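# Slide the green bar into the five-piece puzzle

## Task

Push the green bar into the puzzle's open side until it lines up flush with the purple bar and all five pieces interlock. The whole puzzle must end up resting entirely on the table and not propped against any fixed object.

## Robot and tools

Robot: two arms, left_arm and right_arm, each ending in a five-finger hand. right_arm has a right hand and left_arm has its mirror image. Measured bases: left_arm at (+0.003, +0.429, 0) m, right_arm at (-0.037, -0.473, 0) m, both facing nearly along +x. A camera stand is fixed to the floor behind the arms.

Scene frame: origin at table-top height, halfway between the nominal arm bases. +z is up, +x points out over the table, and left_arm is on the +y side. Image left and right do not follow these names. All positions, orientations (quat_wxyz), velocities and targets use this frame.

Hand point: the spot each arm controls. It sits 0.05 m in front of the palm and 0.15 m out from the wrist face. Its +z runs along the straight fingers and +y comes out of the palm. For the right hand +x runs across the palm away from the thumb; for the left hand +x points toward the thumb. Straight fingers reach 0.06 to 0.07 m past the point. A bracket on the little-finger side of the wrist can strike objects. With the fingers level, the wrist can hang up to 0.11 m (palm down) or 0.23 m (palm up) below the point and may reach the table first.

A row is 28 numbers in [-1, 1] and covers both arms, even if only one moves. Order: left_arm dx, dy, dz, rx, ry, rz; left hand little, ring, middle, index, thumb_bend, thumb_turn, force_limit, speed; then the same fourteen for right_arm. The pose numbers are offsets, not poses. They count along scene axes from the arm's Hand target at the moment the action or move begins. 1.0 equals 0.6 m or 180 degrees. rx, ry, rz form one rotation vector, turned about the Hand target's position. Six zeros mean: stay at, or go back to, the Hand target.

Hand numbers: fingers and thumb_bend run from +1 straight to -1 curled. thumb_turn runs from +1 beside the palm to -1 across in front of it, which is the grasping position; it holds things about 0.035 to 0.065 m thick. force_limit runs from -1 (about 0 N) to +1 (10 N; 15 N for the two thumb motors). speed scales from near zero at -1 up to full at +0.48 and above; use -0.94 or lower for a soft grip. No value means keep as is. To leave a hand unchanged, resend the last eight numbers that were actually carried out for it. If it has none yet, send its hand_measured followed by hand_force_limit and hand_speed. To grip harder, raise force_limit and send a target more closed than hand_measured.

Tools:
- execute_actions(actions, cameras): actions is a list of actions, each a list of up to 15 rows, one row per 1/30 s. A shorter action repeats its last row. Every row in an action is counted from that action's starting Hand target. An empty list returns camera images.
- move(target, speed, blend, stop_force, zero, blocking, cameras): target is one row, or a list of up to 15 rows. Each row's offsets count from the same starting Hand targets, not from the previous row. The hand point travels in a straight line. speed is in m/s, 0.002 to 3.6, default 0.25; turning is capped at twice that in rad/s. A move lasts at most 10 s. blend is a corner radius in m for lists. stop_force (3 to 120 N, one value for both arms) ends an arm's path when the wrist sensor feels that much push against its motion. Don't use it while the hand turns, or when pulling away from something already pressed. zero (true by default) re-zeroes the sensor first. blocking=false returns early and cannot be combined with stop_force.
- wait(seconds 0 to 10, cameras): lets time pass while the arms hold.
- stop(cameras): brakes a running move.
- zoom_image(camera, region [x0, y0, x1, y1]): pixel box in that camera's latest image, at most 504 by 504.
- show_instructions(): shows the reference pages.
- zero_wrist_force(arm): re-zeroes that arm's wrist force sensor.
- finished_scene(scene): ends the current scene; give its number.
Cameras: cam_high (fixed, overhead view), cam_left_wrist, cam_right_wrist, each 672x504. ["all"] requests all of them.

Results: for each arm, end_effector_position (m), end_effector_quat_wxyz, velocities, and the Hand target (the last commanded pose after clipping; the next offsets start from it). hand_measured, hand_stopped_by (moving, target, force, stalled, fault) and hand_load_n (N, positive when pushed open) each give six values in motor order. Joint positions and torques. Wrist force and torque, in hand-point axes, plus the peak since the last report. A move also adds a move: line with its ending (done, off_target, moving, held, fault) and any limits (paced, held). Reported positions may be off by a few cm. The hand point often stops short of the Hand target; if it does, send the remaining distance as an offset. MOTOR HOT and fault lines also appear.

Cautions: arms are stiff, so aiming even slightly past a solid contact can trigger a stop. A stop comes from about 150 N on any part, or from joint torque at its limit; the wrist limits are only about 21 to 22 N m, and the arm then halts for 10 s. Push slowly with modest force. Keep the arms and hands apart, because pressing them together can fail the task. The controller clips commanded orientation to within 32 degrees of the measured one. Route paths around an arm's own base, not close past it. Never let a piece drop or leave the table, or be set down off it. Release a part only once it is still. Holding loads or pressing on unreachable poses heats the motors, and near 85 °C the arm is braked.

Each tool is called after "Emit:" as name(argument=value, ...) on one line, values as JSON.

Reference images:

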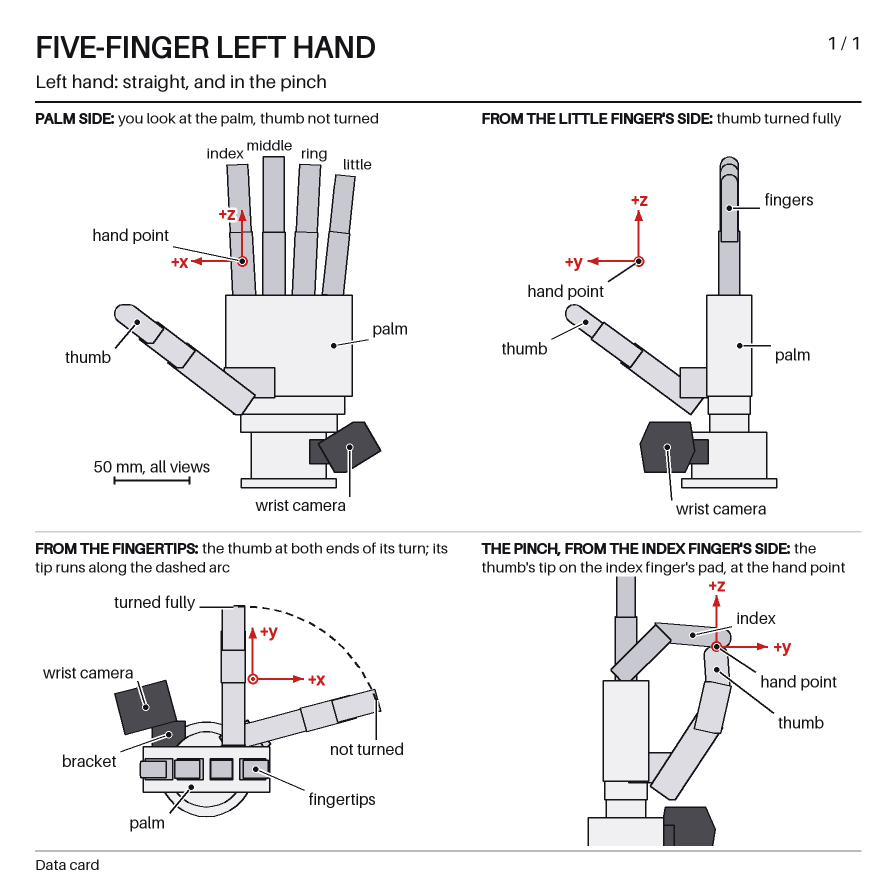

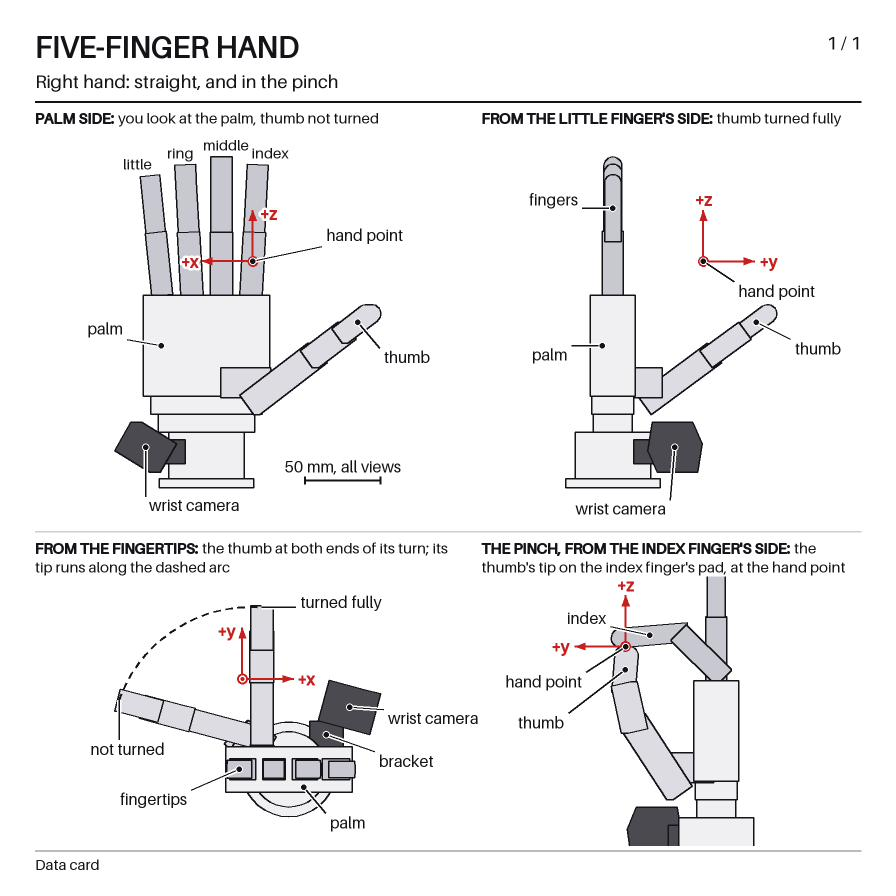

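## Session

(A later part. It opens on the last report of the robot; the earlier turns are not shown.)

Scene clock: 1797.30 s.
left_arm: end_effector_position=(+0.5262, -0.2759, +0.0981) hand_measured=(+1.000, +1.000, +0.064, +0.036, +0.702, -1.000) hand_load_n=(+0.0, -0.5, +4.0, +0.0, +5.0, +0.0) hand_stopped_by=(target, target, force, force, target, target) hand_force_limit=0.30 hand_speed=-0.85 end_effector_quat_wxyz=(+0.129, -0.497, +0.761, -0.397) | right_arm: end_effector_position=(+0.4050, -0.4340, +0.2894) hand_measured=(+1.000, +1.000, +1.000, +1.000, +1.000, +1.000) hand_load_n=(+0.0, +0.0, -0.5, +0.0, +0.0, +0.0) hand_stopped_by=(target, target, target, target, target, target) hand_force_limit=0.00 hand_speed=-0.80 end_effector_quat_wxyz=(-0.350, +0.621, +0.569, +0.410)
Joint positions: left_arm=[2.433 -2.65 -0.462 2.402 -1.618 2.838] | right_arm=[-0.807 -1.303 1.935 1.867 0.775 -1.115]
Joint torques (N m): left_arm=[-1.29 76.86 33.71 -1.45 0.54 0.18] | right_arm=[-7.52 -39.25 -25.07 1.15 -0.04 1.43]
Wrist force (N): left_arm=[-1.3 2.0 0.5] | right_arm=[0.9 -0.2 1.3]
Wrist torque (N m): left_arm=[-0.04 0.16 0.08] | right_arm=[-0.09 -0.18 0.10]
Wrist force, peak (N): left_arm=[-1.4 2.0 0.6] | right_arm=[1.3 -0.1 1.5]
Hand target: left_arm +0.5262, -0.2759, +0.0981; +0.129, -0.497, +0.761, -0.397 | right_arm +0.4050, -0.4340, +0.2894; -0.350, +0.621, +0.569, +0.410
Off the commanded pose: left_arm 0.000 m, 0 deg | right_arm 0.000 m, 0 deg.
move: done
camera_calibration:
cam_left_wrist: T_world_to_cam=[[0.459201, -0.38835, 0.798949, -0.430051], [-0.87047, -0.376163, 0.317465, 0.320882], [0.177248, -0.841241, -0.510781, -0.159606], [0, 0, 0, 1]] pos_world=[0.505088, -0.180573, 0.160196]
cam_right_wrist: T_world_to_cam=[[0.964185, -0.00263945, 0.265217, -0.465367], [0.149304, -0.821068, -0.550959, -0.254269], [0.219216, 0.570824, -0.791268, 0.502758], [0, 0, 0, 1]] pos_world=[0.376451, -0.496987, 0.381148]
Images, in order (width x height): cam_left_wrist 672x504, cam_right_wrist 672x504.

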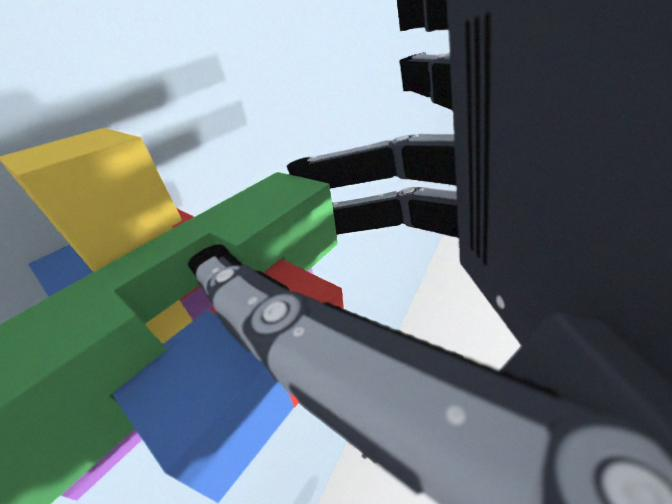

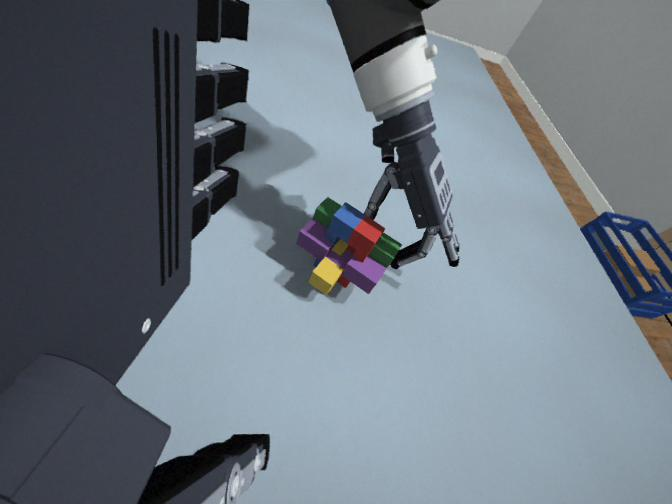

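Emit:
move(target=[[0, 0, 0, 0, 0, 0, 1, 1, -0.25, -0.28, 0.7, -1, 0.3, -0.85, 0, 0, 0, 0, 0, 0, 1, 1, 1, 1, 1, 1, 0, -0.8], [-0.00065, -0.00116, 0, 0, 0, 0, 1, 1, -0.25, -0.28, 0.7, -1, 0.3, -0.85, 0, 0, 0, 0, 0, 0, 1, 1, 1, 1, 1, 1, 0, -0.8]], speed=0.015, cameras=["cam_right_wrist", "cam_left_wrist"])

Emit:
zoom_image(camera="cam_right_wrist", region=[290, 180, 410, 300])

Emit:
zoom_image(camera="cam_left_wrist", region=[60, 180, 200, 320])

Scene clock: 1806.13 s.
left_arm: end_effector_position=(+0.5258, -0.2766, +0.0981) hand_measured=(+1.000, +1.000, +0.064, +0.012, +0.702, -1.000) hand_load_n=(+0.0, +0.0, +0.5, +10.5, +10.5, -3.0) hand_stopped_by=(target, target, force, force, target, target) hand_force_limit=0.30 hand_speed=-0.85 end_effector_quat_wxyz=(+0.129, -0.497, +0.761, -0.397) | right_arm: end_effector_position=(+0.4050, -0.4340, +0.2894) hand_measured=(+1.000, +1.000, +1.000, +1.000, +1.000, +1.000) hand_load_n=(+0.0, +0.0, +0.0, +0.0, +0.0, +0.0) hand_stopped_by=(target, target, target, target, target, target) hand_force_limit=0.00 hand_speed=-0.80 end_effector_quat_wxyz=(-0.350, +0.621, +0.569, +0.410)
Joint positions: left_arm=[2.432 -2.652 -0.458 2.401 -1.618 2.837] | right_arm=[-0.807 -1.303 1.935 1.867 0.775 -1.115]
Joint torques (N m): left_arm=[-5.06 59.69 28.61 -1.8 -1.24 -2.18] | right_arm=[-5.83 -39.49 -24.07 1.02 0.11 1.52]
Wrist force (N): left_arm=[-1.4 0.3 0.2] | right_arm=[0.7 -0.1 1.2]
Wrist torque (N m): left_arm=[-0.08 0.16 0.09] | right_arm=[-0.08 -0.15 0.09]
Wrist force, peak (N): left_arm=[-1.5 2.1 0.4] | right_arm=[1.3 -0.2 1.5]
Hand target: left_arm +0.5258, -0.2766, +0.0981; +0.129, -0.497, +0.761, -0.397 | right_arm +0.4050, -0.4340, +0.2894; -0.350, +0.621, +0.569, +0.410
Off the commanded pose: left_arm 0.000 m, 0 deg | right_arm 0.000 m, 0 deg.
move: done
camera_calibration:
cam_left_wrist: T_world_to_cam=[[0.459104, -0.388441, 0.79896, -0.430108], [-0.870564, -0.375936, 0.317475, 0.320359], [0.177038, -0.8413, -0.510756, -0.160033], [0, 0, 0, 1]] pos_world=[0.504689, -0.181273, 0.160196]
cam_right_wrist: T_world_to_cam=[[0.964185, -0.00263945, 0.265217, -0.465367], [0.149304, -0.821068, -0.550959, -0.254269], [0.219216, 0.570824, -0.791268, 0.502758], [0, 0, 0, 1]] pos_world=[0.376451, -0.496987, 0.381148]
Images, in order (width x height): cam_left_wrist 672x504, cam_right_wrist 672x504.

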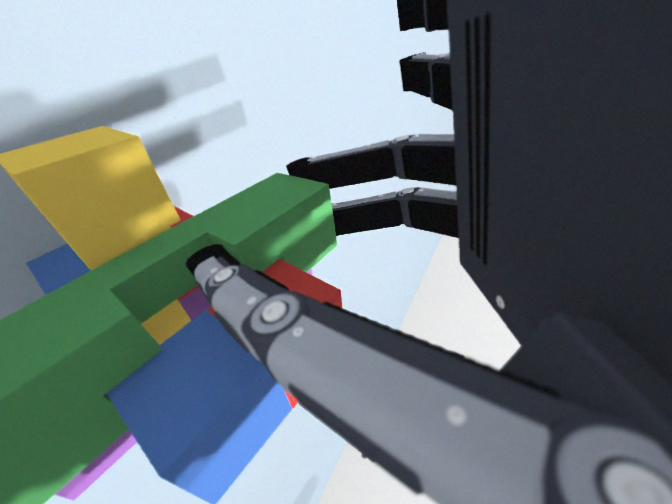

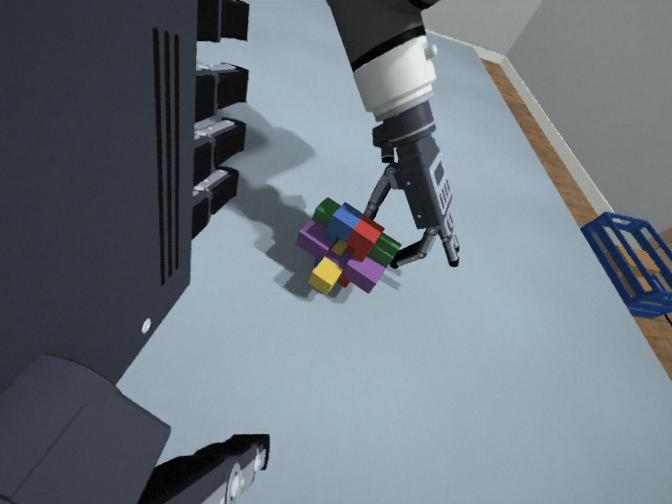

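Scaled by 4.200 from the camera's 672x504 image, which has a finer 960x720 frame.

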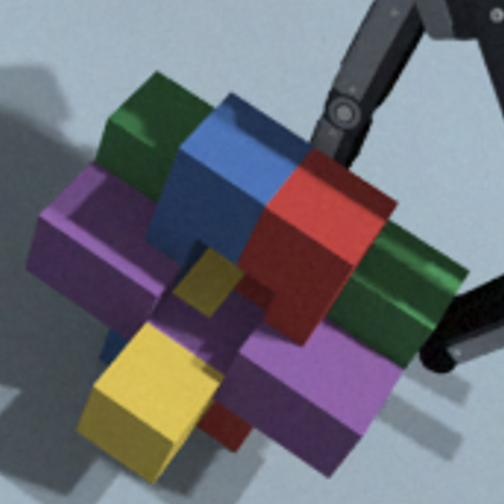

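Scaled by 3.600 from the camera's 672x504 image, which has a finer 960x720 frame.

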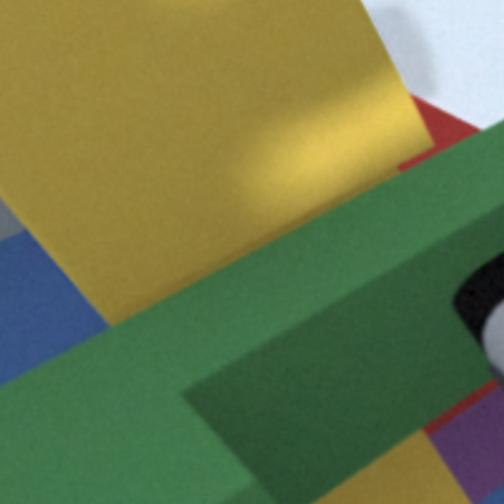

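Emit:
move(target=[0, 0, -0.0067, 0, 0, 0, 1, 1, -0.25, -0.28, 0.7, -1, 0.3, -0.85, 0, 0, 0, 0, 0, 0, 1, 1, 1, 1, 1, 1, 0, -0.8], speed=0.01, stop_force=6, cameras=["cam_right_wrist", "cam_left_wrist"])

Emit:
zoom_image(camera="cam_right_wrist", region=[290, 180, 410, 300])

Emit:
zoom_image(camera="cam_left_wrist", region=[60, 180, 200, 320])

Scene clock: 1812.77 s.
left_arm: end_effector_position=(+0.5258, -0.2766, +0.0941) hand_measured=(+1.000, +1.000, +0.064, +0.012, +0.702, -1.000) hand_load_n=(+0.0, +0.0, +0.5, +10.5, +10.5, -3.0) hand_stopped_by=(target, target, force, force, target, target) hand_force_limit=0.30 hand_speed=-0.85 end_effector_quat_wxyz=(+0.129, -0.497, +0.761, -0.397) | right_arm: end_effector_position=(+0.4050, -0.4340, +0.2894) hand_measured=(+1.000, +1.000, +1.000, +1.000, +1.000, +1.000) hand_load_n=(+0.0, +0.0, +0.0, +0.0, +0.0, +0.0) hand_stopped_by=(target, target, target, target, target, target) hand_force_limit=0.00 hand_speed=-0.80 end_effector_quat_wxyz=(-0.350, +0.621, +0.569, +0.410)
Joint positions: left_arm=[2.432 -2.651 -0.47 2.411 -1.618 2.837] | right_arm=[-0.807 -1.303 1.935 1.867 0.775 -1.115]
Joint torques (N m): left_arm=[5.61 71.15 32.22 -2.03 0.25 1.63] | right_arm=[-6.76 -38.93 -24.45 1.22 -0.04 1.34]
Wrist force (N): left_arm=[-1.8 0.0 -0.1] | right_arm=[1.1 -0.1 1.1]
Wrist torque (N m): left_arm=[-0.13 0.16 0.10] | right_arm=[-0.06 -0.22 0.12]
Wrist force, peak (N): left_arm=[-1.9 -1.0 -0.7] | right_arm=[1.2 0.0 1.6]
Hand target: left_arm +0.5258, -0.2766, +0.0940; +0.129, -0.497, +0.761, -0.397 | right_arm +0.4050, -0.4340, +0.2894; -0.350, +0.621, +0.569, +0.410
Off the commanded pose: left_arm 0.000 m, 0 deg | right_arm 0.000 m, 0 deg.
move: done
camera_calibration:
cam_left_wrist: T_world_to_cam=[[0.459112, -0.388479, 0.798936, -0.426841], [-0.870579, -0.375863, 0.31752, 0.321675], [0.176941, -0.841315, -0.510766, -0.162079], [0, 0, 0, 1]] pos_world=[0.504689, -0.181273, 0.156096]
cam_right_wrist: T_world_to_cam=[[0.964185, -0.00263945, 0.265217, -0.465367], [0.149304, -0.821068, -0.550959, -0.254269], [0.219216, 0.570824, -0.791268, 0.502758], [0, 0, 0, 1]] pos_world=[0.376451, -0.496987, 0.381148]
Images, in order (width x height): cam_left_wrist 672x504, cam_right_wrist 672x504.

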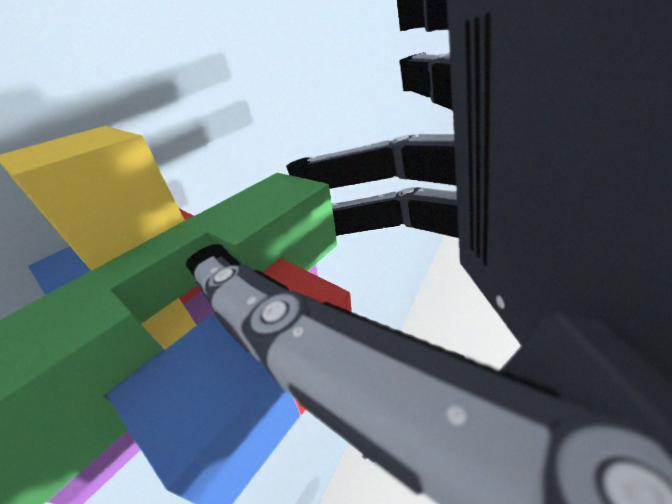

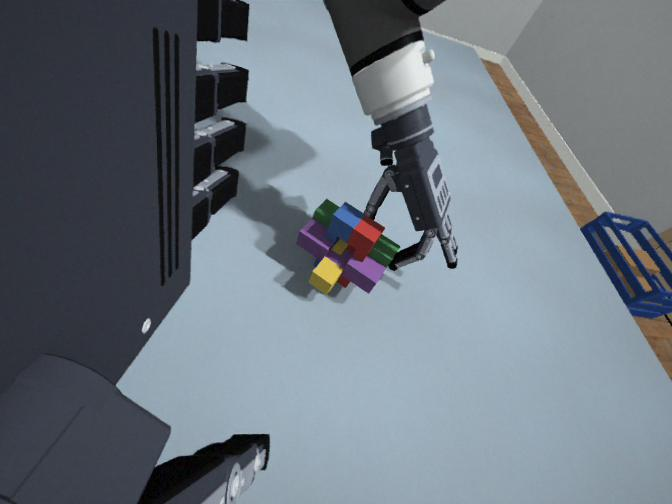

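Scaled by 4.200 from the camera's 672x504 image, which has a finer 960x720 frame.

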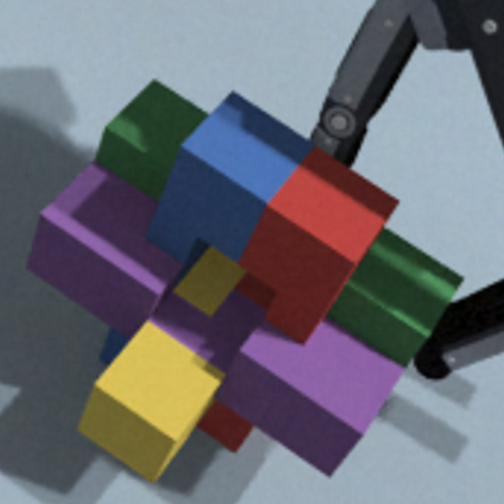

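Scaled by 3.600 from the camera's 672x504 image, which has a finer 960x720 frame.

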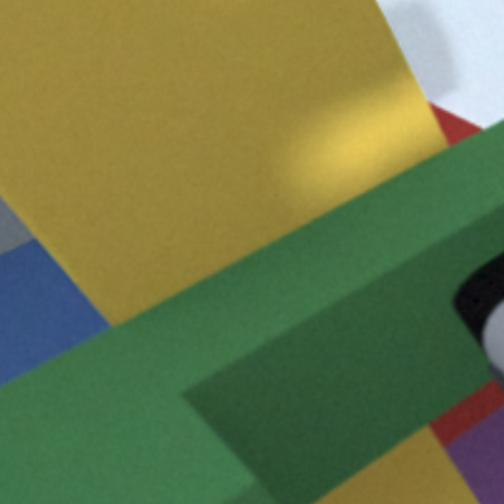

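Emit:
move(target=[0, 0, -0.0083, 0, 0, 0, 1, 1, -0.25, -0.28, 0.7, -1, 0.3, -0.85, 0, 0, 0, 0, 0, 0, 1, 1, 1, 1, 1, 1, 0, -0.8], speed=0.01, stop_force=6, cameras=["cam_right_wrist", "cam_left_wrist"])

Emit:
zoom_image(camera="cam_right_wrist", region=[290, 180, 410, 300])

Emit:
zoom_image(camera="cam_left_wrist", region=[60, 180, 200, 320])

Scene clock: 1828.27 s.
left_arm: end_effector_position=(+0.5258, -0.2766, +0.0891) hand_measured=(+1.000, +1.000, +0.064, +0.012, +0.702, -1.000) hand_load_n=(+0.0, -0.5, +0.0, +10.0, +10.5, -2.5) hand_stopped_by=(target, target, force, force, target, target) hand_force_limit=0.30 hand_speed=-0.85 end_effector_quat_wxyz=(+0.129, -0.497, +0.761, -0.397) | right_arm: end_effector_position=(+0.4050, -0.4340, +0.2894) hand_measured=(+1.000, +1.000, +1.000, +1.000, +1.000, +1.000) hand_load_n=(+0.0, +0.0, +0.0, +0.0, +0.0, +0.0) hand_stopped_by=(target, target, target, target, target, target) hand_force_limit=0.00 hand_speed=-0.80 end_effector_quat_wxyz=(-0.350, +0.621, +0.569, +0.410)
Joint positions: left_arm=[2.432 -2.651 -0.483 2.424 -1.618 2.837] | right_arm=[-0.807 -1.303 1.935 1.867 0.775 -1.115]
Joint torques (N m): left_arm=[5.42 75.26 33.07 -1.51 -0.04 1.13] | right_arm=[-6.62 -38.71 -23.44 0.93 0.17 1.38]
Wrist force (N): left_arm=[-1.3 0.5 -0.8] | right_arm=[1.0 -0.2 1.4]
Wrist torque (N m): left_arm=[-0.14 0.13 0.09] | right_arm=[-0.10 -0.21 0.11]
Wrist force, peak (N): left_arm=[-2.5 -4.5 -4.0] | right_arm=[1.3 -0.1 1.6]
Hand target: left_arm +0.5258, -0.2766, +0.0891; +0.129, -0.497, +0.761, -0.397 | right_arm +0.4050, -0.4340, +0.2894; -0.350, +0.621, +0.569, +0.410
Off the commanded pose: left_arm 0.000 m, 0 deg | right_arm 0.000 m, 0 deg.
move: done
camera_calibration:
cam_left_wrist: T_world_to_cam=[[0.459112, -0.388479, 0.798936, -0.422846], [-0.870579, -0.375863, 0.31752, 0.323262], [0.176941, -0.841315, -0.510766, -0.164633], [0, 0, 0, 1]] pos_world=[0.504689, -0.181273, 0.151096]
cam_right_wrist: T_world_to_cam=[[0.964185, -0.00263945, 0.265217, -0.465367], [0.149304, -0.821068, -0.550959, -0.254269], [0.219216, 0.570824, -0.791268, 0.502758], [0, 0, 0, 1]] pos_world=[0.376451, -0.496987, 0.381148]
Images, in order (width x height): cam_left_wrist 672x504, cam_right_wrist 672x504.

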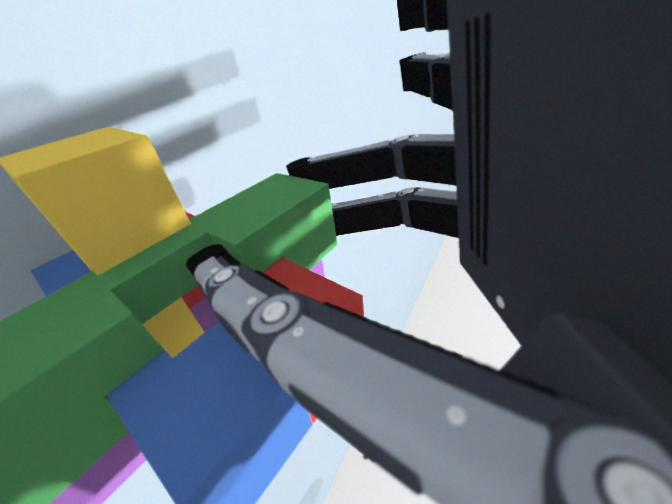

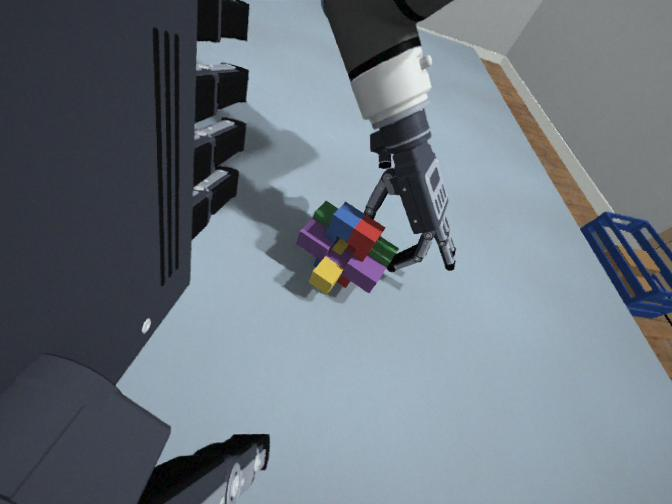

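Scaled by 4.200 from the camera's 672x504 image, which has a finer 960x720 frame.

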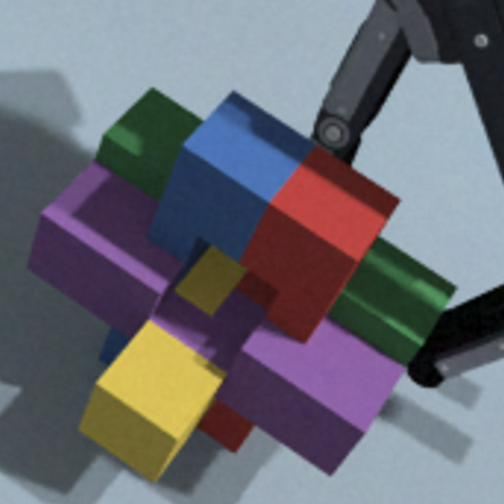

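Scaled by 3.600 from the camera's 672x504 image, which has a finer 960x720 frame.

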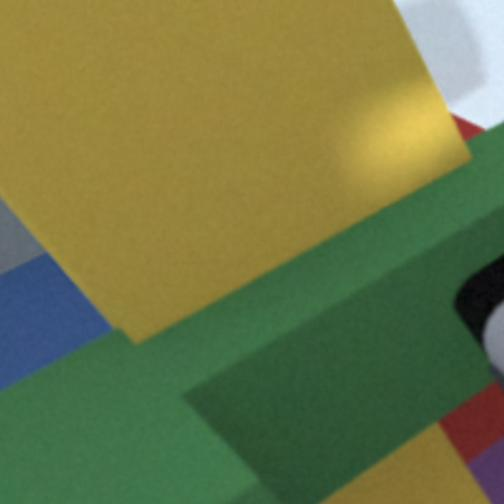

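Emit:
move(target=[0, 0, -0.0075, 0.00364, -0.00203, 0, 1, 1, -0.25, -0.28, 0.7, -1, 0.3, -0.85, 0, 0, 0, 0, 0, 0, 1, 1, 1, 1, 1, 1, 0, -0.8], speed=0.01, cameras=["cam_right_wrist", "cam_left_wrist"])

Emit:
zoom_image(camera="cam_right_wrist", region=[290, 180, 410, 300])

Emit:
zoom_image(camera="cam_left_wrist", region=[60, 180, 200, 320])

Scene clock: 1833.63 s.
left_arm: end_effector_position=(+0.5258, -0.2766, +0.0845) hand_measured=(+1.000, +1.000, +0.064, +0.012, +0.702, -1.000) hand_load_n=(+0.0, +0.0, +0.0, +9.5, +10.0, -3.5) hand_stopped_by=(target, target, force, force, target, target) hand_force_limit=0.30 hand_speed=-0.85 end_effector_quat_wxyz=(+0.135, -0.495, +0.763, -0.394) | right_arm: end_effector_position=(+0.4050, -0.4340, +0.2894) hand_measured=(+1.000, +1.000, +1.000, +1.000, +1.000, +1.000) hand_load_n=(+0.0, +0.0, +0.0, +0.0, +0.0, +0.0) hand_stopped_by=(target, target, target, target, target, target) hand_force_limit=0.00 hand_speed=-0.80 end_effector_quat_wxyz=(-0.350, +0.621, +0.569, +0.410)
Joint positions: left_arm=[2.429 -2.658 -0.48 2.425 -1.63 2.845] | right_arm=[-0.807 -1.303 1.935 1.867 0.775 -1.115]
Joint torques (N m): left_arm=[-1.77 60.31 29.8 0.75 0.29 0.58] | right_arm=[-7.14 -39.32 -25.54 1.32 0.31 1.17]
Wrist force (N): left_arm=[-1.4 -2.7 -4.8] | right_arm=[0.9 0.0 1.4]
Wrist torque (N m): left_arm=[-0.28 0.07 0.16] | right_arm=[-0.07 -0.19 0.11]
Wrist force, peak (N): left_arm=[-1.5 -2.9 -4.7] | right_arm=[1.1 -0.1 1.6]
Hand target: left_arm +0.5258, -0.2766, +0.0846; +0.135, -0.495, +0.763, -0.394 | right_arm +0.4050, -0.4340, +0.2894; -0.350, +0.621, +0.569, +0.410
Off the commanded pose: left_arm 0.000 m, 0 deg | right_arm 0.000 m, 0 deg.
move: done
camera_calibration:
cam_left_wrist: T_world_to_cam=[[0.45387, -0.397789, 0.797349, -0.418908], [-0.872636, -0.379487, 0.307402, 0.325668], [0.180302, -0.835316, -0.519363, -0.166286], [0, 0, 0, 1]] pos_world=[0.504301, -0.181952, 0.147542]
cam_right_wrist: T_world_to_cam=[[0.964185, -0.00263945, 0.265217, -0.465367], [0.149304, -0.821068, -0.550959, -0.254269], [0.219216, 0.570824, -0.791268, 0.502758], [0, 0, 0, 1]] pos_world=[0.376451, -0.496987, 0.381148]
Images, in order (width x height): cam_left_wrist 672x504, cam_right_wrist 672x504.

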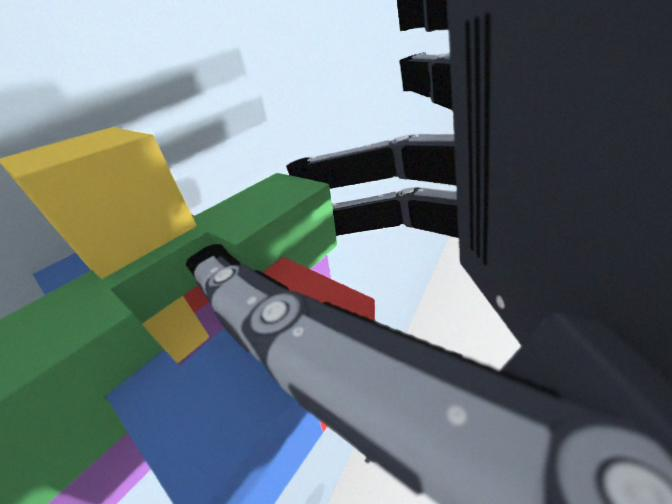

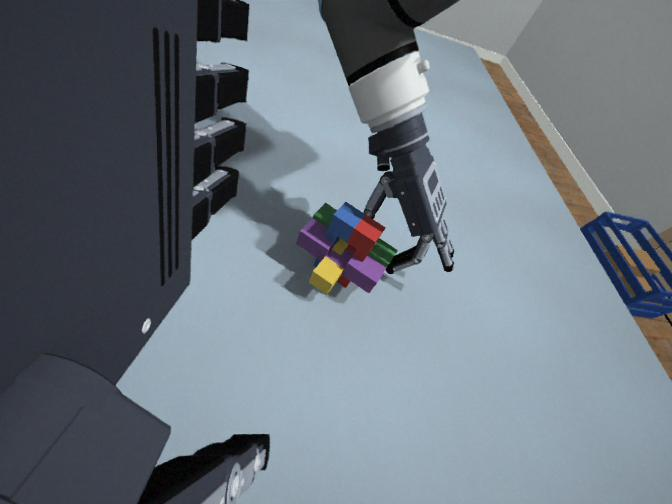

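Scaled by 4.200 from the camera's 672x504 image, which has a finer 960x720 frame.

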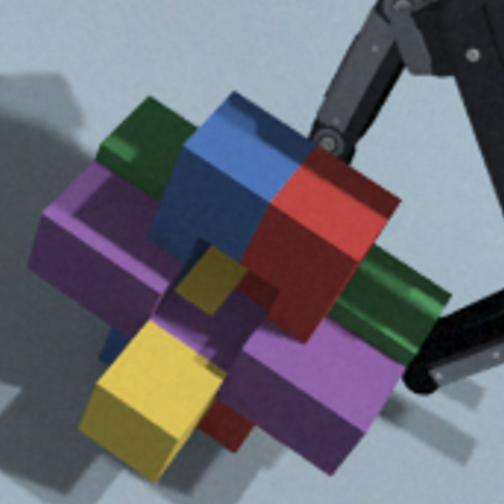

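Scaled by 3.600 from the camera's 672x504 image, which has a finer 960x720 frame.

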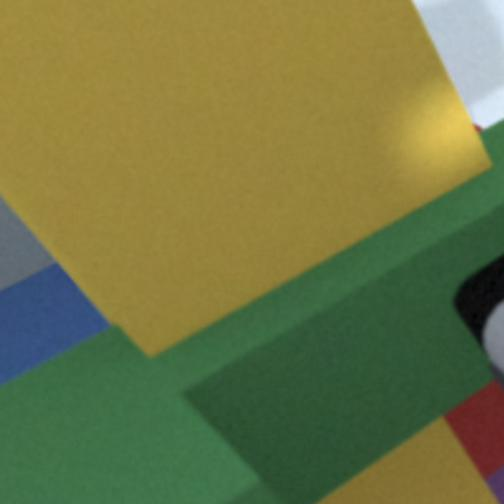

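Emit:
zoom_image(camera="cam_right_wrist", region=[365, 225, 405, 275])

Emit:
zoom_image(camera="cam_right_wrist", region=[300, 190, 340, 240])

Scaled by 10.080 from the camera's 672x504 image, which has a finer 960x720 frame.

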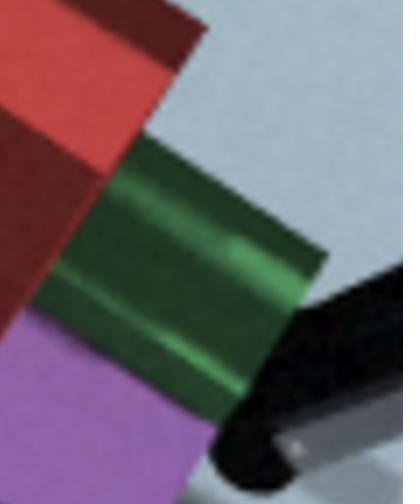

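Scaled by 10.080 from the camera's 672x504 image, which has a finer 960x720 frame.

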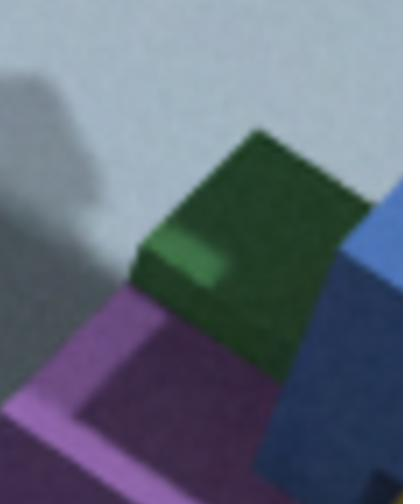

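Emit:
move(target=[0, 0, -0.0083, 0.00364, -0.00203, 0, 1, 1, -0.25, -0.28, 0.7, -1, 0.3, -0.85, 0, 0, 0, 0, 0, 0, 1, 1, 1, 1, 1, 1, 0, -0.8], speed=0.01, cameras=["cam_right_wrist", "cam_left_wrist"])

Emit:
zoom_image(camera="cam_right_wrist", region=[290, 180, 410, 300])

Emit:
zoom_image(camera="cam_left_wrist", region=[60, 180, 200, 320])

Scene clock: 1846.33 s.
left_arm: end_effector_position=(+0.5258, -0.2766, +0.0795) hand_measured=(+1.000, +1.000, +0.064, +0.012, +0.702, -1.000) hand_load_n=(+0.0, +0.0, +0.0, +9.5, +10.0, -4.0) hand_stopped_by=(target, target, force, force, target, target) hand_force_limit=0.30 hand_speed=-0.85 end_effector_quat_wxyz=(+0.140, -0.493, +0.765, -0.392) | right_arm: end_effector_position=(+0.4050, -0.4340, +0.2894) hand_measured=(+1.000, +1.000, +1.000, +1.000, +1.000, +1.000) hand_load_n=(+0.0, +0.0, +0.0, +0.0, +0.0, +0.0) hand_stopped_by=(target, target, target, target, target, target) hand_force_limit=0.00 hand_speed=-0.80 end_effector_quat_wxyz=(-0.350, +0.621, +0.569, +0.410)
Joint positions: left_arm=[2.425 -2.664 -0.478 2.427 -1.641 2.852] | right_arm=[-0.807 -1.303 1.935 1.867 0.775 -1.115]
Joint torques (N m): left_arm=[-2.61 62.96 30.73 0.65 0.26 0.67] | right_arm=[-6.71 -40.19 -24.22 1.5 0.3 1.37]
Wrist force (N): left_arm=[-1.8 -1.3 -3.4] | right_arm=[0.8 0.0 1.3]
Wrist torque (N m): left_arm=[-0.22 0.14 0.05] | right_arm=[-0.06 -0.19 0.10]
Wrist force, peak (N): left_arm=[-1.4 -3.1 -4.8] | right_arm=[1.2 -0.2 1.5]
Hand target: left_arm +0.5258, -0.2766, +0.0796; +0.140, -0.493, +0.764, -0.392 | right_arm +0.4050, -0.4340, +0.2894; -0.350, +0.621, +0.569, +0.410
Off the commanded pose: left_arm 0.000 m, 0 deg | right_arm 0.000 m, 0 deg.
move: done
camera_calibration:
cam_left_wrist: T_world_to_cam=[[0.448821, -0.406907, 0.795604, -0.414681], [-0.874544, -0.382989, 0.297475, 0.328025], [0.183663, -0.829304, -0.527752, -0.168365], [0, 0, 0, 1]] pos_world=[0.503912, -0.182732, 0.143488]
cam_right_wrist: T_world_to_cam=[[0.964185, -0.00263945, 0.265217, -0.465367], [0.149304, -0.821068, -0.550959, -0.254269], [0.219216, 0.570824, -0.791268, 0.502758], [0, 0, 0, 1]] pos_world=[0.376451, -0.496987, 0.381148]
Images, in order (width x height): cam_left_wrist 672x504, cam_right_wrist 672x504.

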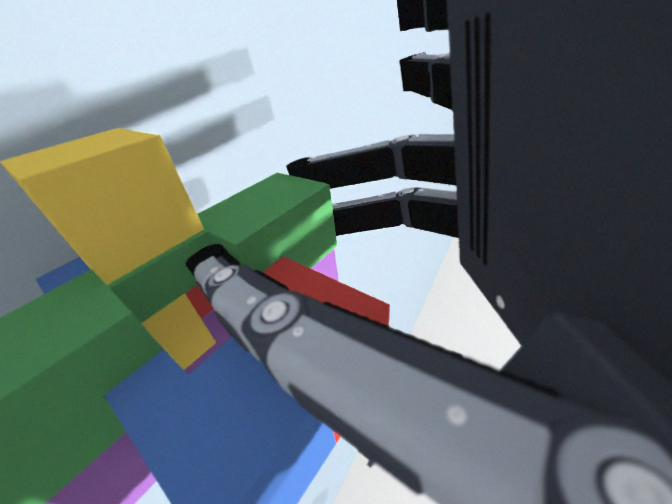

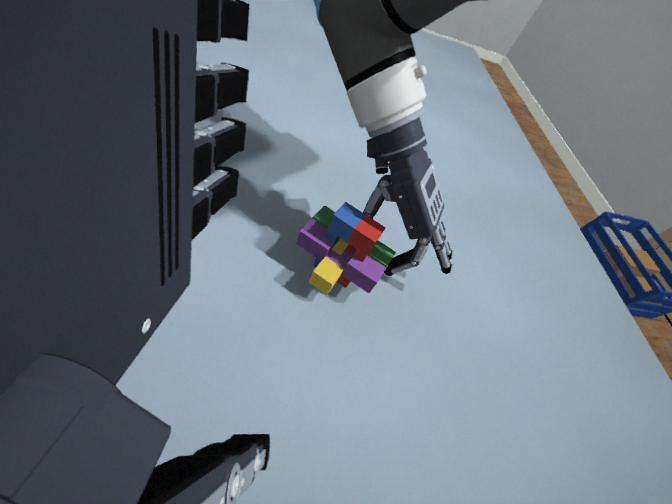

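Scaled by 4.200 from the camera's 672x504 image, which has a finer 960x720 frame.

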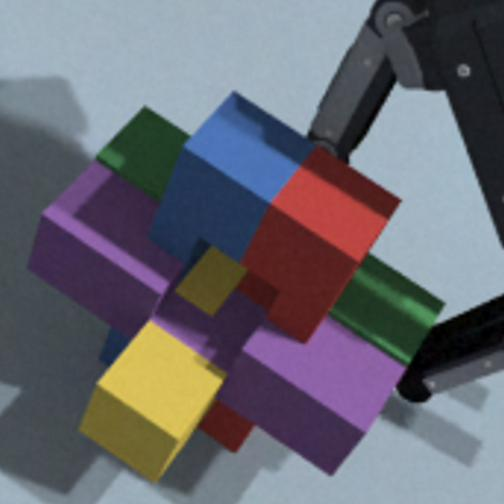

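Scaled by 3.600 from the camera's 672x504 image, which has a finer 960x720 frame.

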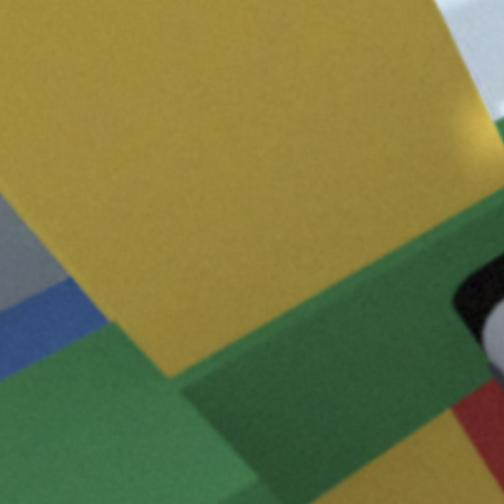

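Emit:
zoom_image(camera="cam_right_wrist", region=[365, 225, 405, 275])

Emit:
zoom_image(camera="cam_right_wrist", region=[300, 190, 340, 240])

Scaled by 10.080 from the camera's 672x504 image, which has a finer 960x720 frame.

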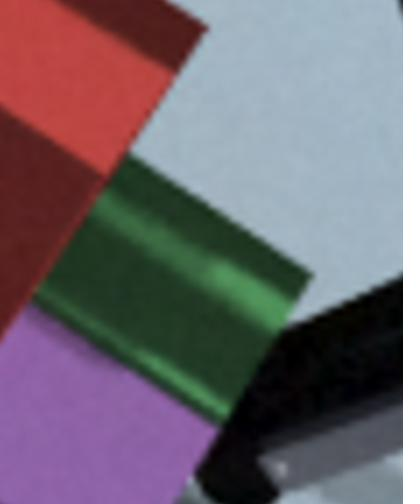

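Scaled by 10.080 from the camera's 672x504 image, which has a finer 960x720 frame.

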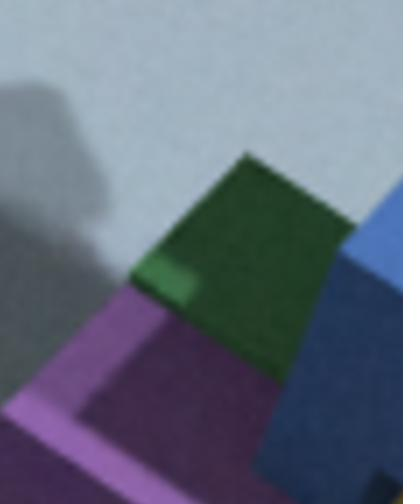

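Emit:
move(target=[0, 0, -0.0042, 0, 0, 0, 1, 1, -0.25, -0.28, 0.7, -1, 0.3, -0.85, 0, 0, 0, 0, 0, 0, 1, 1, 1, 1, 1, 1, 0, -0.8], speed=0.008, stop_force=8, cameras=["cam_right_wrist", "cam_left_wrist"])

Emit:
zoom_image(camera="cam_right_wrist", region=[365, 225, 405, 275])

Emit:
zoom_image(camera="cam_right_wrist", region=[300, 190, 340, 240])

Emit:
zoom_image(camera="cam_left_wrist", region=[60, 180, 200, 320])

Scene clock: 1855.70 s.
left_arm: end_effector_position=(+0.5258, -0.2766, +0.0771) hand_measured=(+1.000, +1.000, +0.064, +0.012, +0.702, -1.000) hand_load_n=(+0.0, +0.0, +0.5, +9.0, +10.0, -3.5) hand_stopped_by=(target, target, force, force, target, target) hand_force_limit=0.30 hand_speed=-0.85 end_effector_quat_wxyz=(+0.140, -0.493, +0.764, -0.392) | right_arm: end_effector_position=(+0.4050, -0.4340, +0.2894) hand_measured=(+1.000, +1.000, +1.000, +1.000, +1.000, +1.000) hand_load_n=(+0.0, +0.0, +0.0, +0.0, +0.0, +0.0) hand_stopped_by=(target, target, target, target, target, target) hand_force_limit=0.00 hand_speed=-0.80 end_effector_quat_wxyz=(-0.350, +0.621, +0.569, +0.410)
Joint positions: left_arm=[2.425 -2.664 -0.484 2.433 -1.641 2.852] | right_arm=[-0.807 -1.303 1.935 1.867 0.775 -1.115]
Joint torques (N m): left_arm=[5.61 57.21 29.52 -1.44 0.74 -2.03] | right_arm=[-6.72 -38.12 -24.15 1.27 0.23 1.61]
Wrist force (N): left_arm=[-1.7 -2.7 -5.0] | right_arm=[1.1 0.0 1.2]
Wrist torque (N m): left_arm=[-0.29 0.10 0.07] | right_arm=[-0.07 -0.21 0.11]
Wrist force, peak (N): left_arm=[-1.6 -2.9 -5.2] | right_arm=[1.1 0.0 1.6]
Hand target: left_arm +0.5258, -0.2766, +0.0771; +0.140, -0.493, +0.764, -0.392 | right_arm +0.4050, -0.4340, +0.2894; -0.350, +0.621, +0.569, +0.410
Off the commanded pose: left_arm 0.000 m, 0 deg | right_arm 0.000 m, 0 deg.
move: done
camera_calibration:
cam_left_wrist: T_world_to_cam=[[0.448909, -0.406799, 0.79561, -0.412756], [-0.87452, -0.382909, 0.29765, 0.328755], [0.183562, -0.829395, -0.527645, -0.169529], [0, 0, 0, 1]] pos_world=[0.503912, -0.182632, 0.141087]
cam_right_wrist: T_world_to_cam=[[0.964185, -0.00263945, 0.265217, -0.465367], [0.149304, -0.821068, -0.550959, -0.254269], [0.219216, 0.570824, -0.791268, 0.502758], [0, 0, 0, 1]] pos_world=[0.376451, -0.496987, 0.381148]
Images, in order (width x height): cam_left_wrist 672x504, cam_right_wrist 672x504.

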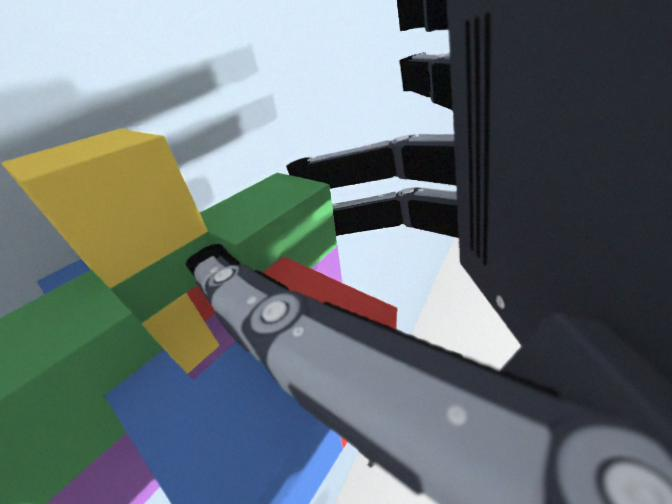

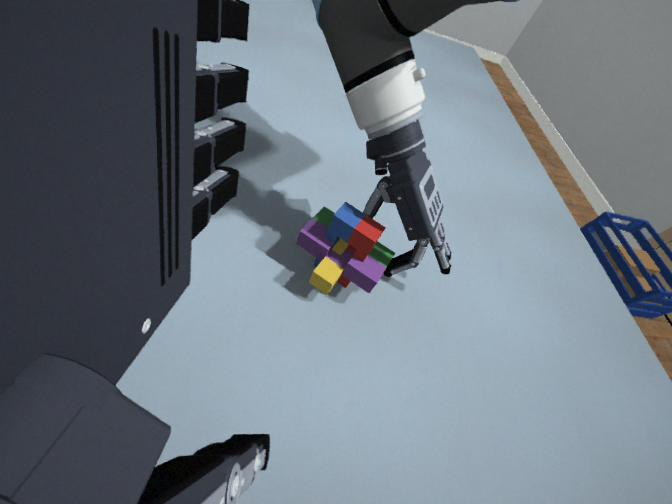

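Scaled by 10.080 from the camera's 672x504 image, which has a finer 960x720 frame.

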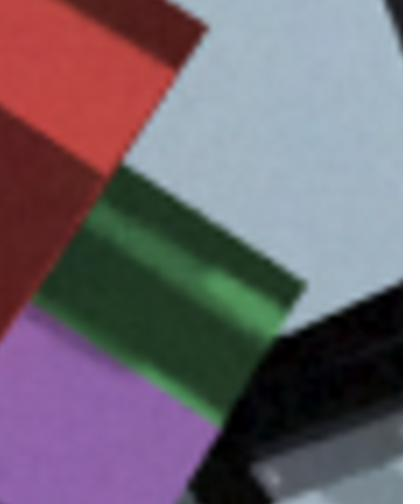

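Scaled by 10.080 from the camera's 672x504 image, which has a finer 960x720 frame.

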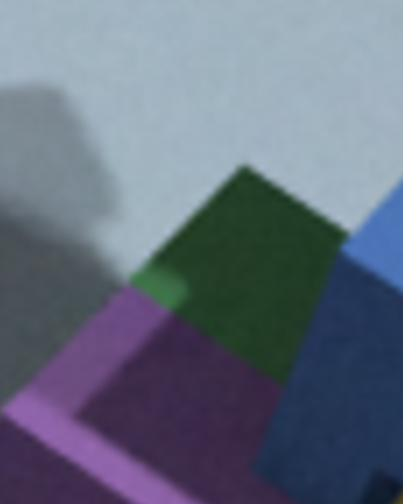

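Scaled by 3.600 from the camera's 672x504 image, which has a finer 960x720 frame.

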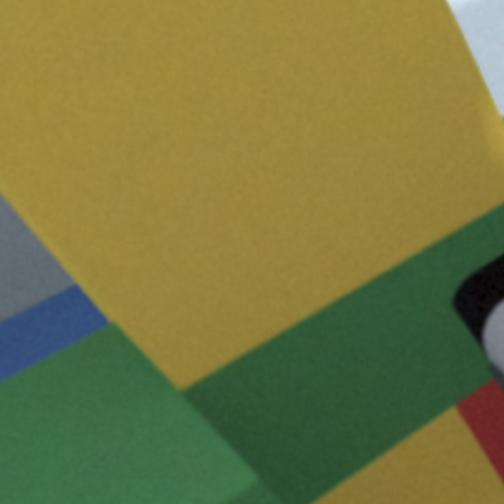

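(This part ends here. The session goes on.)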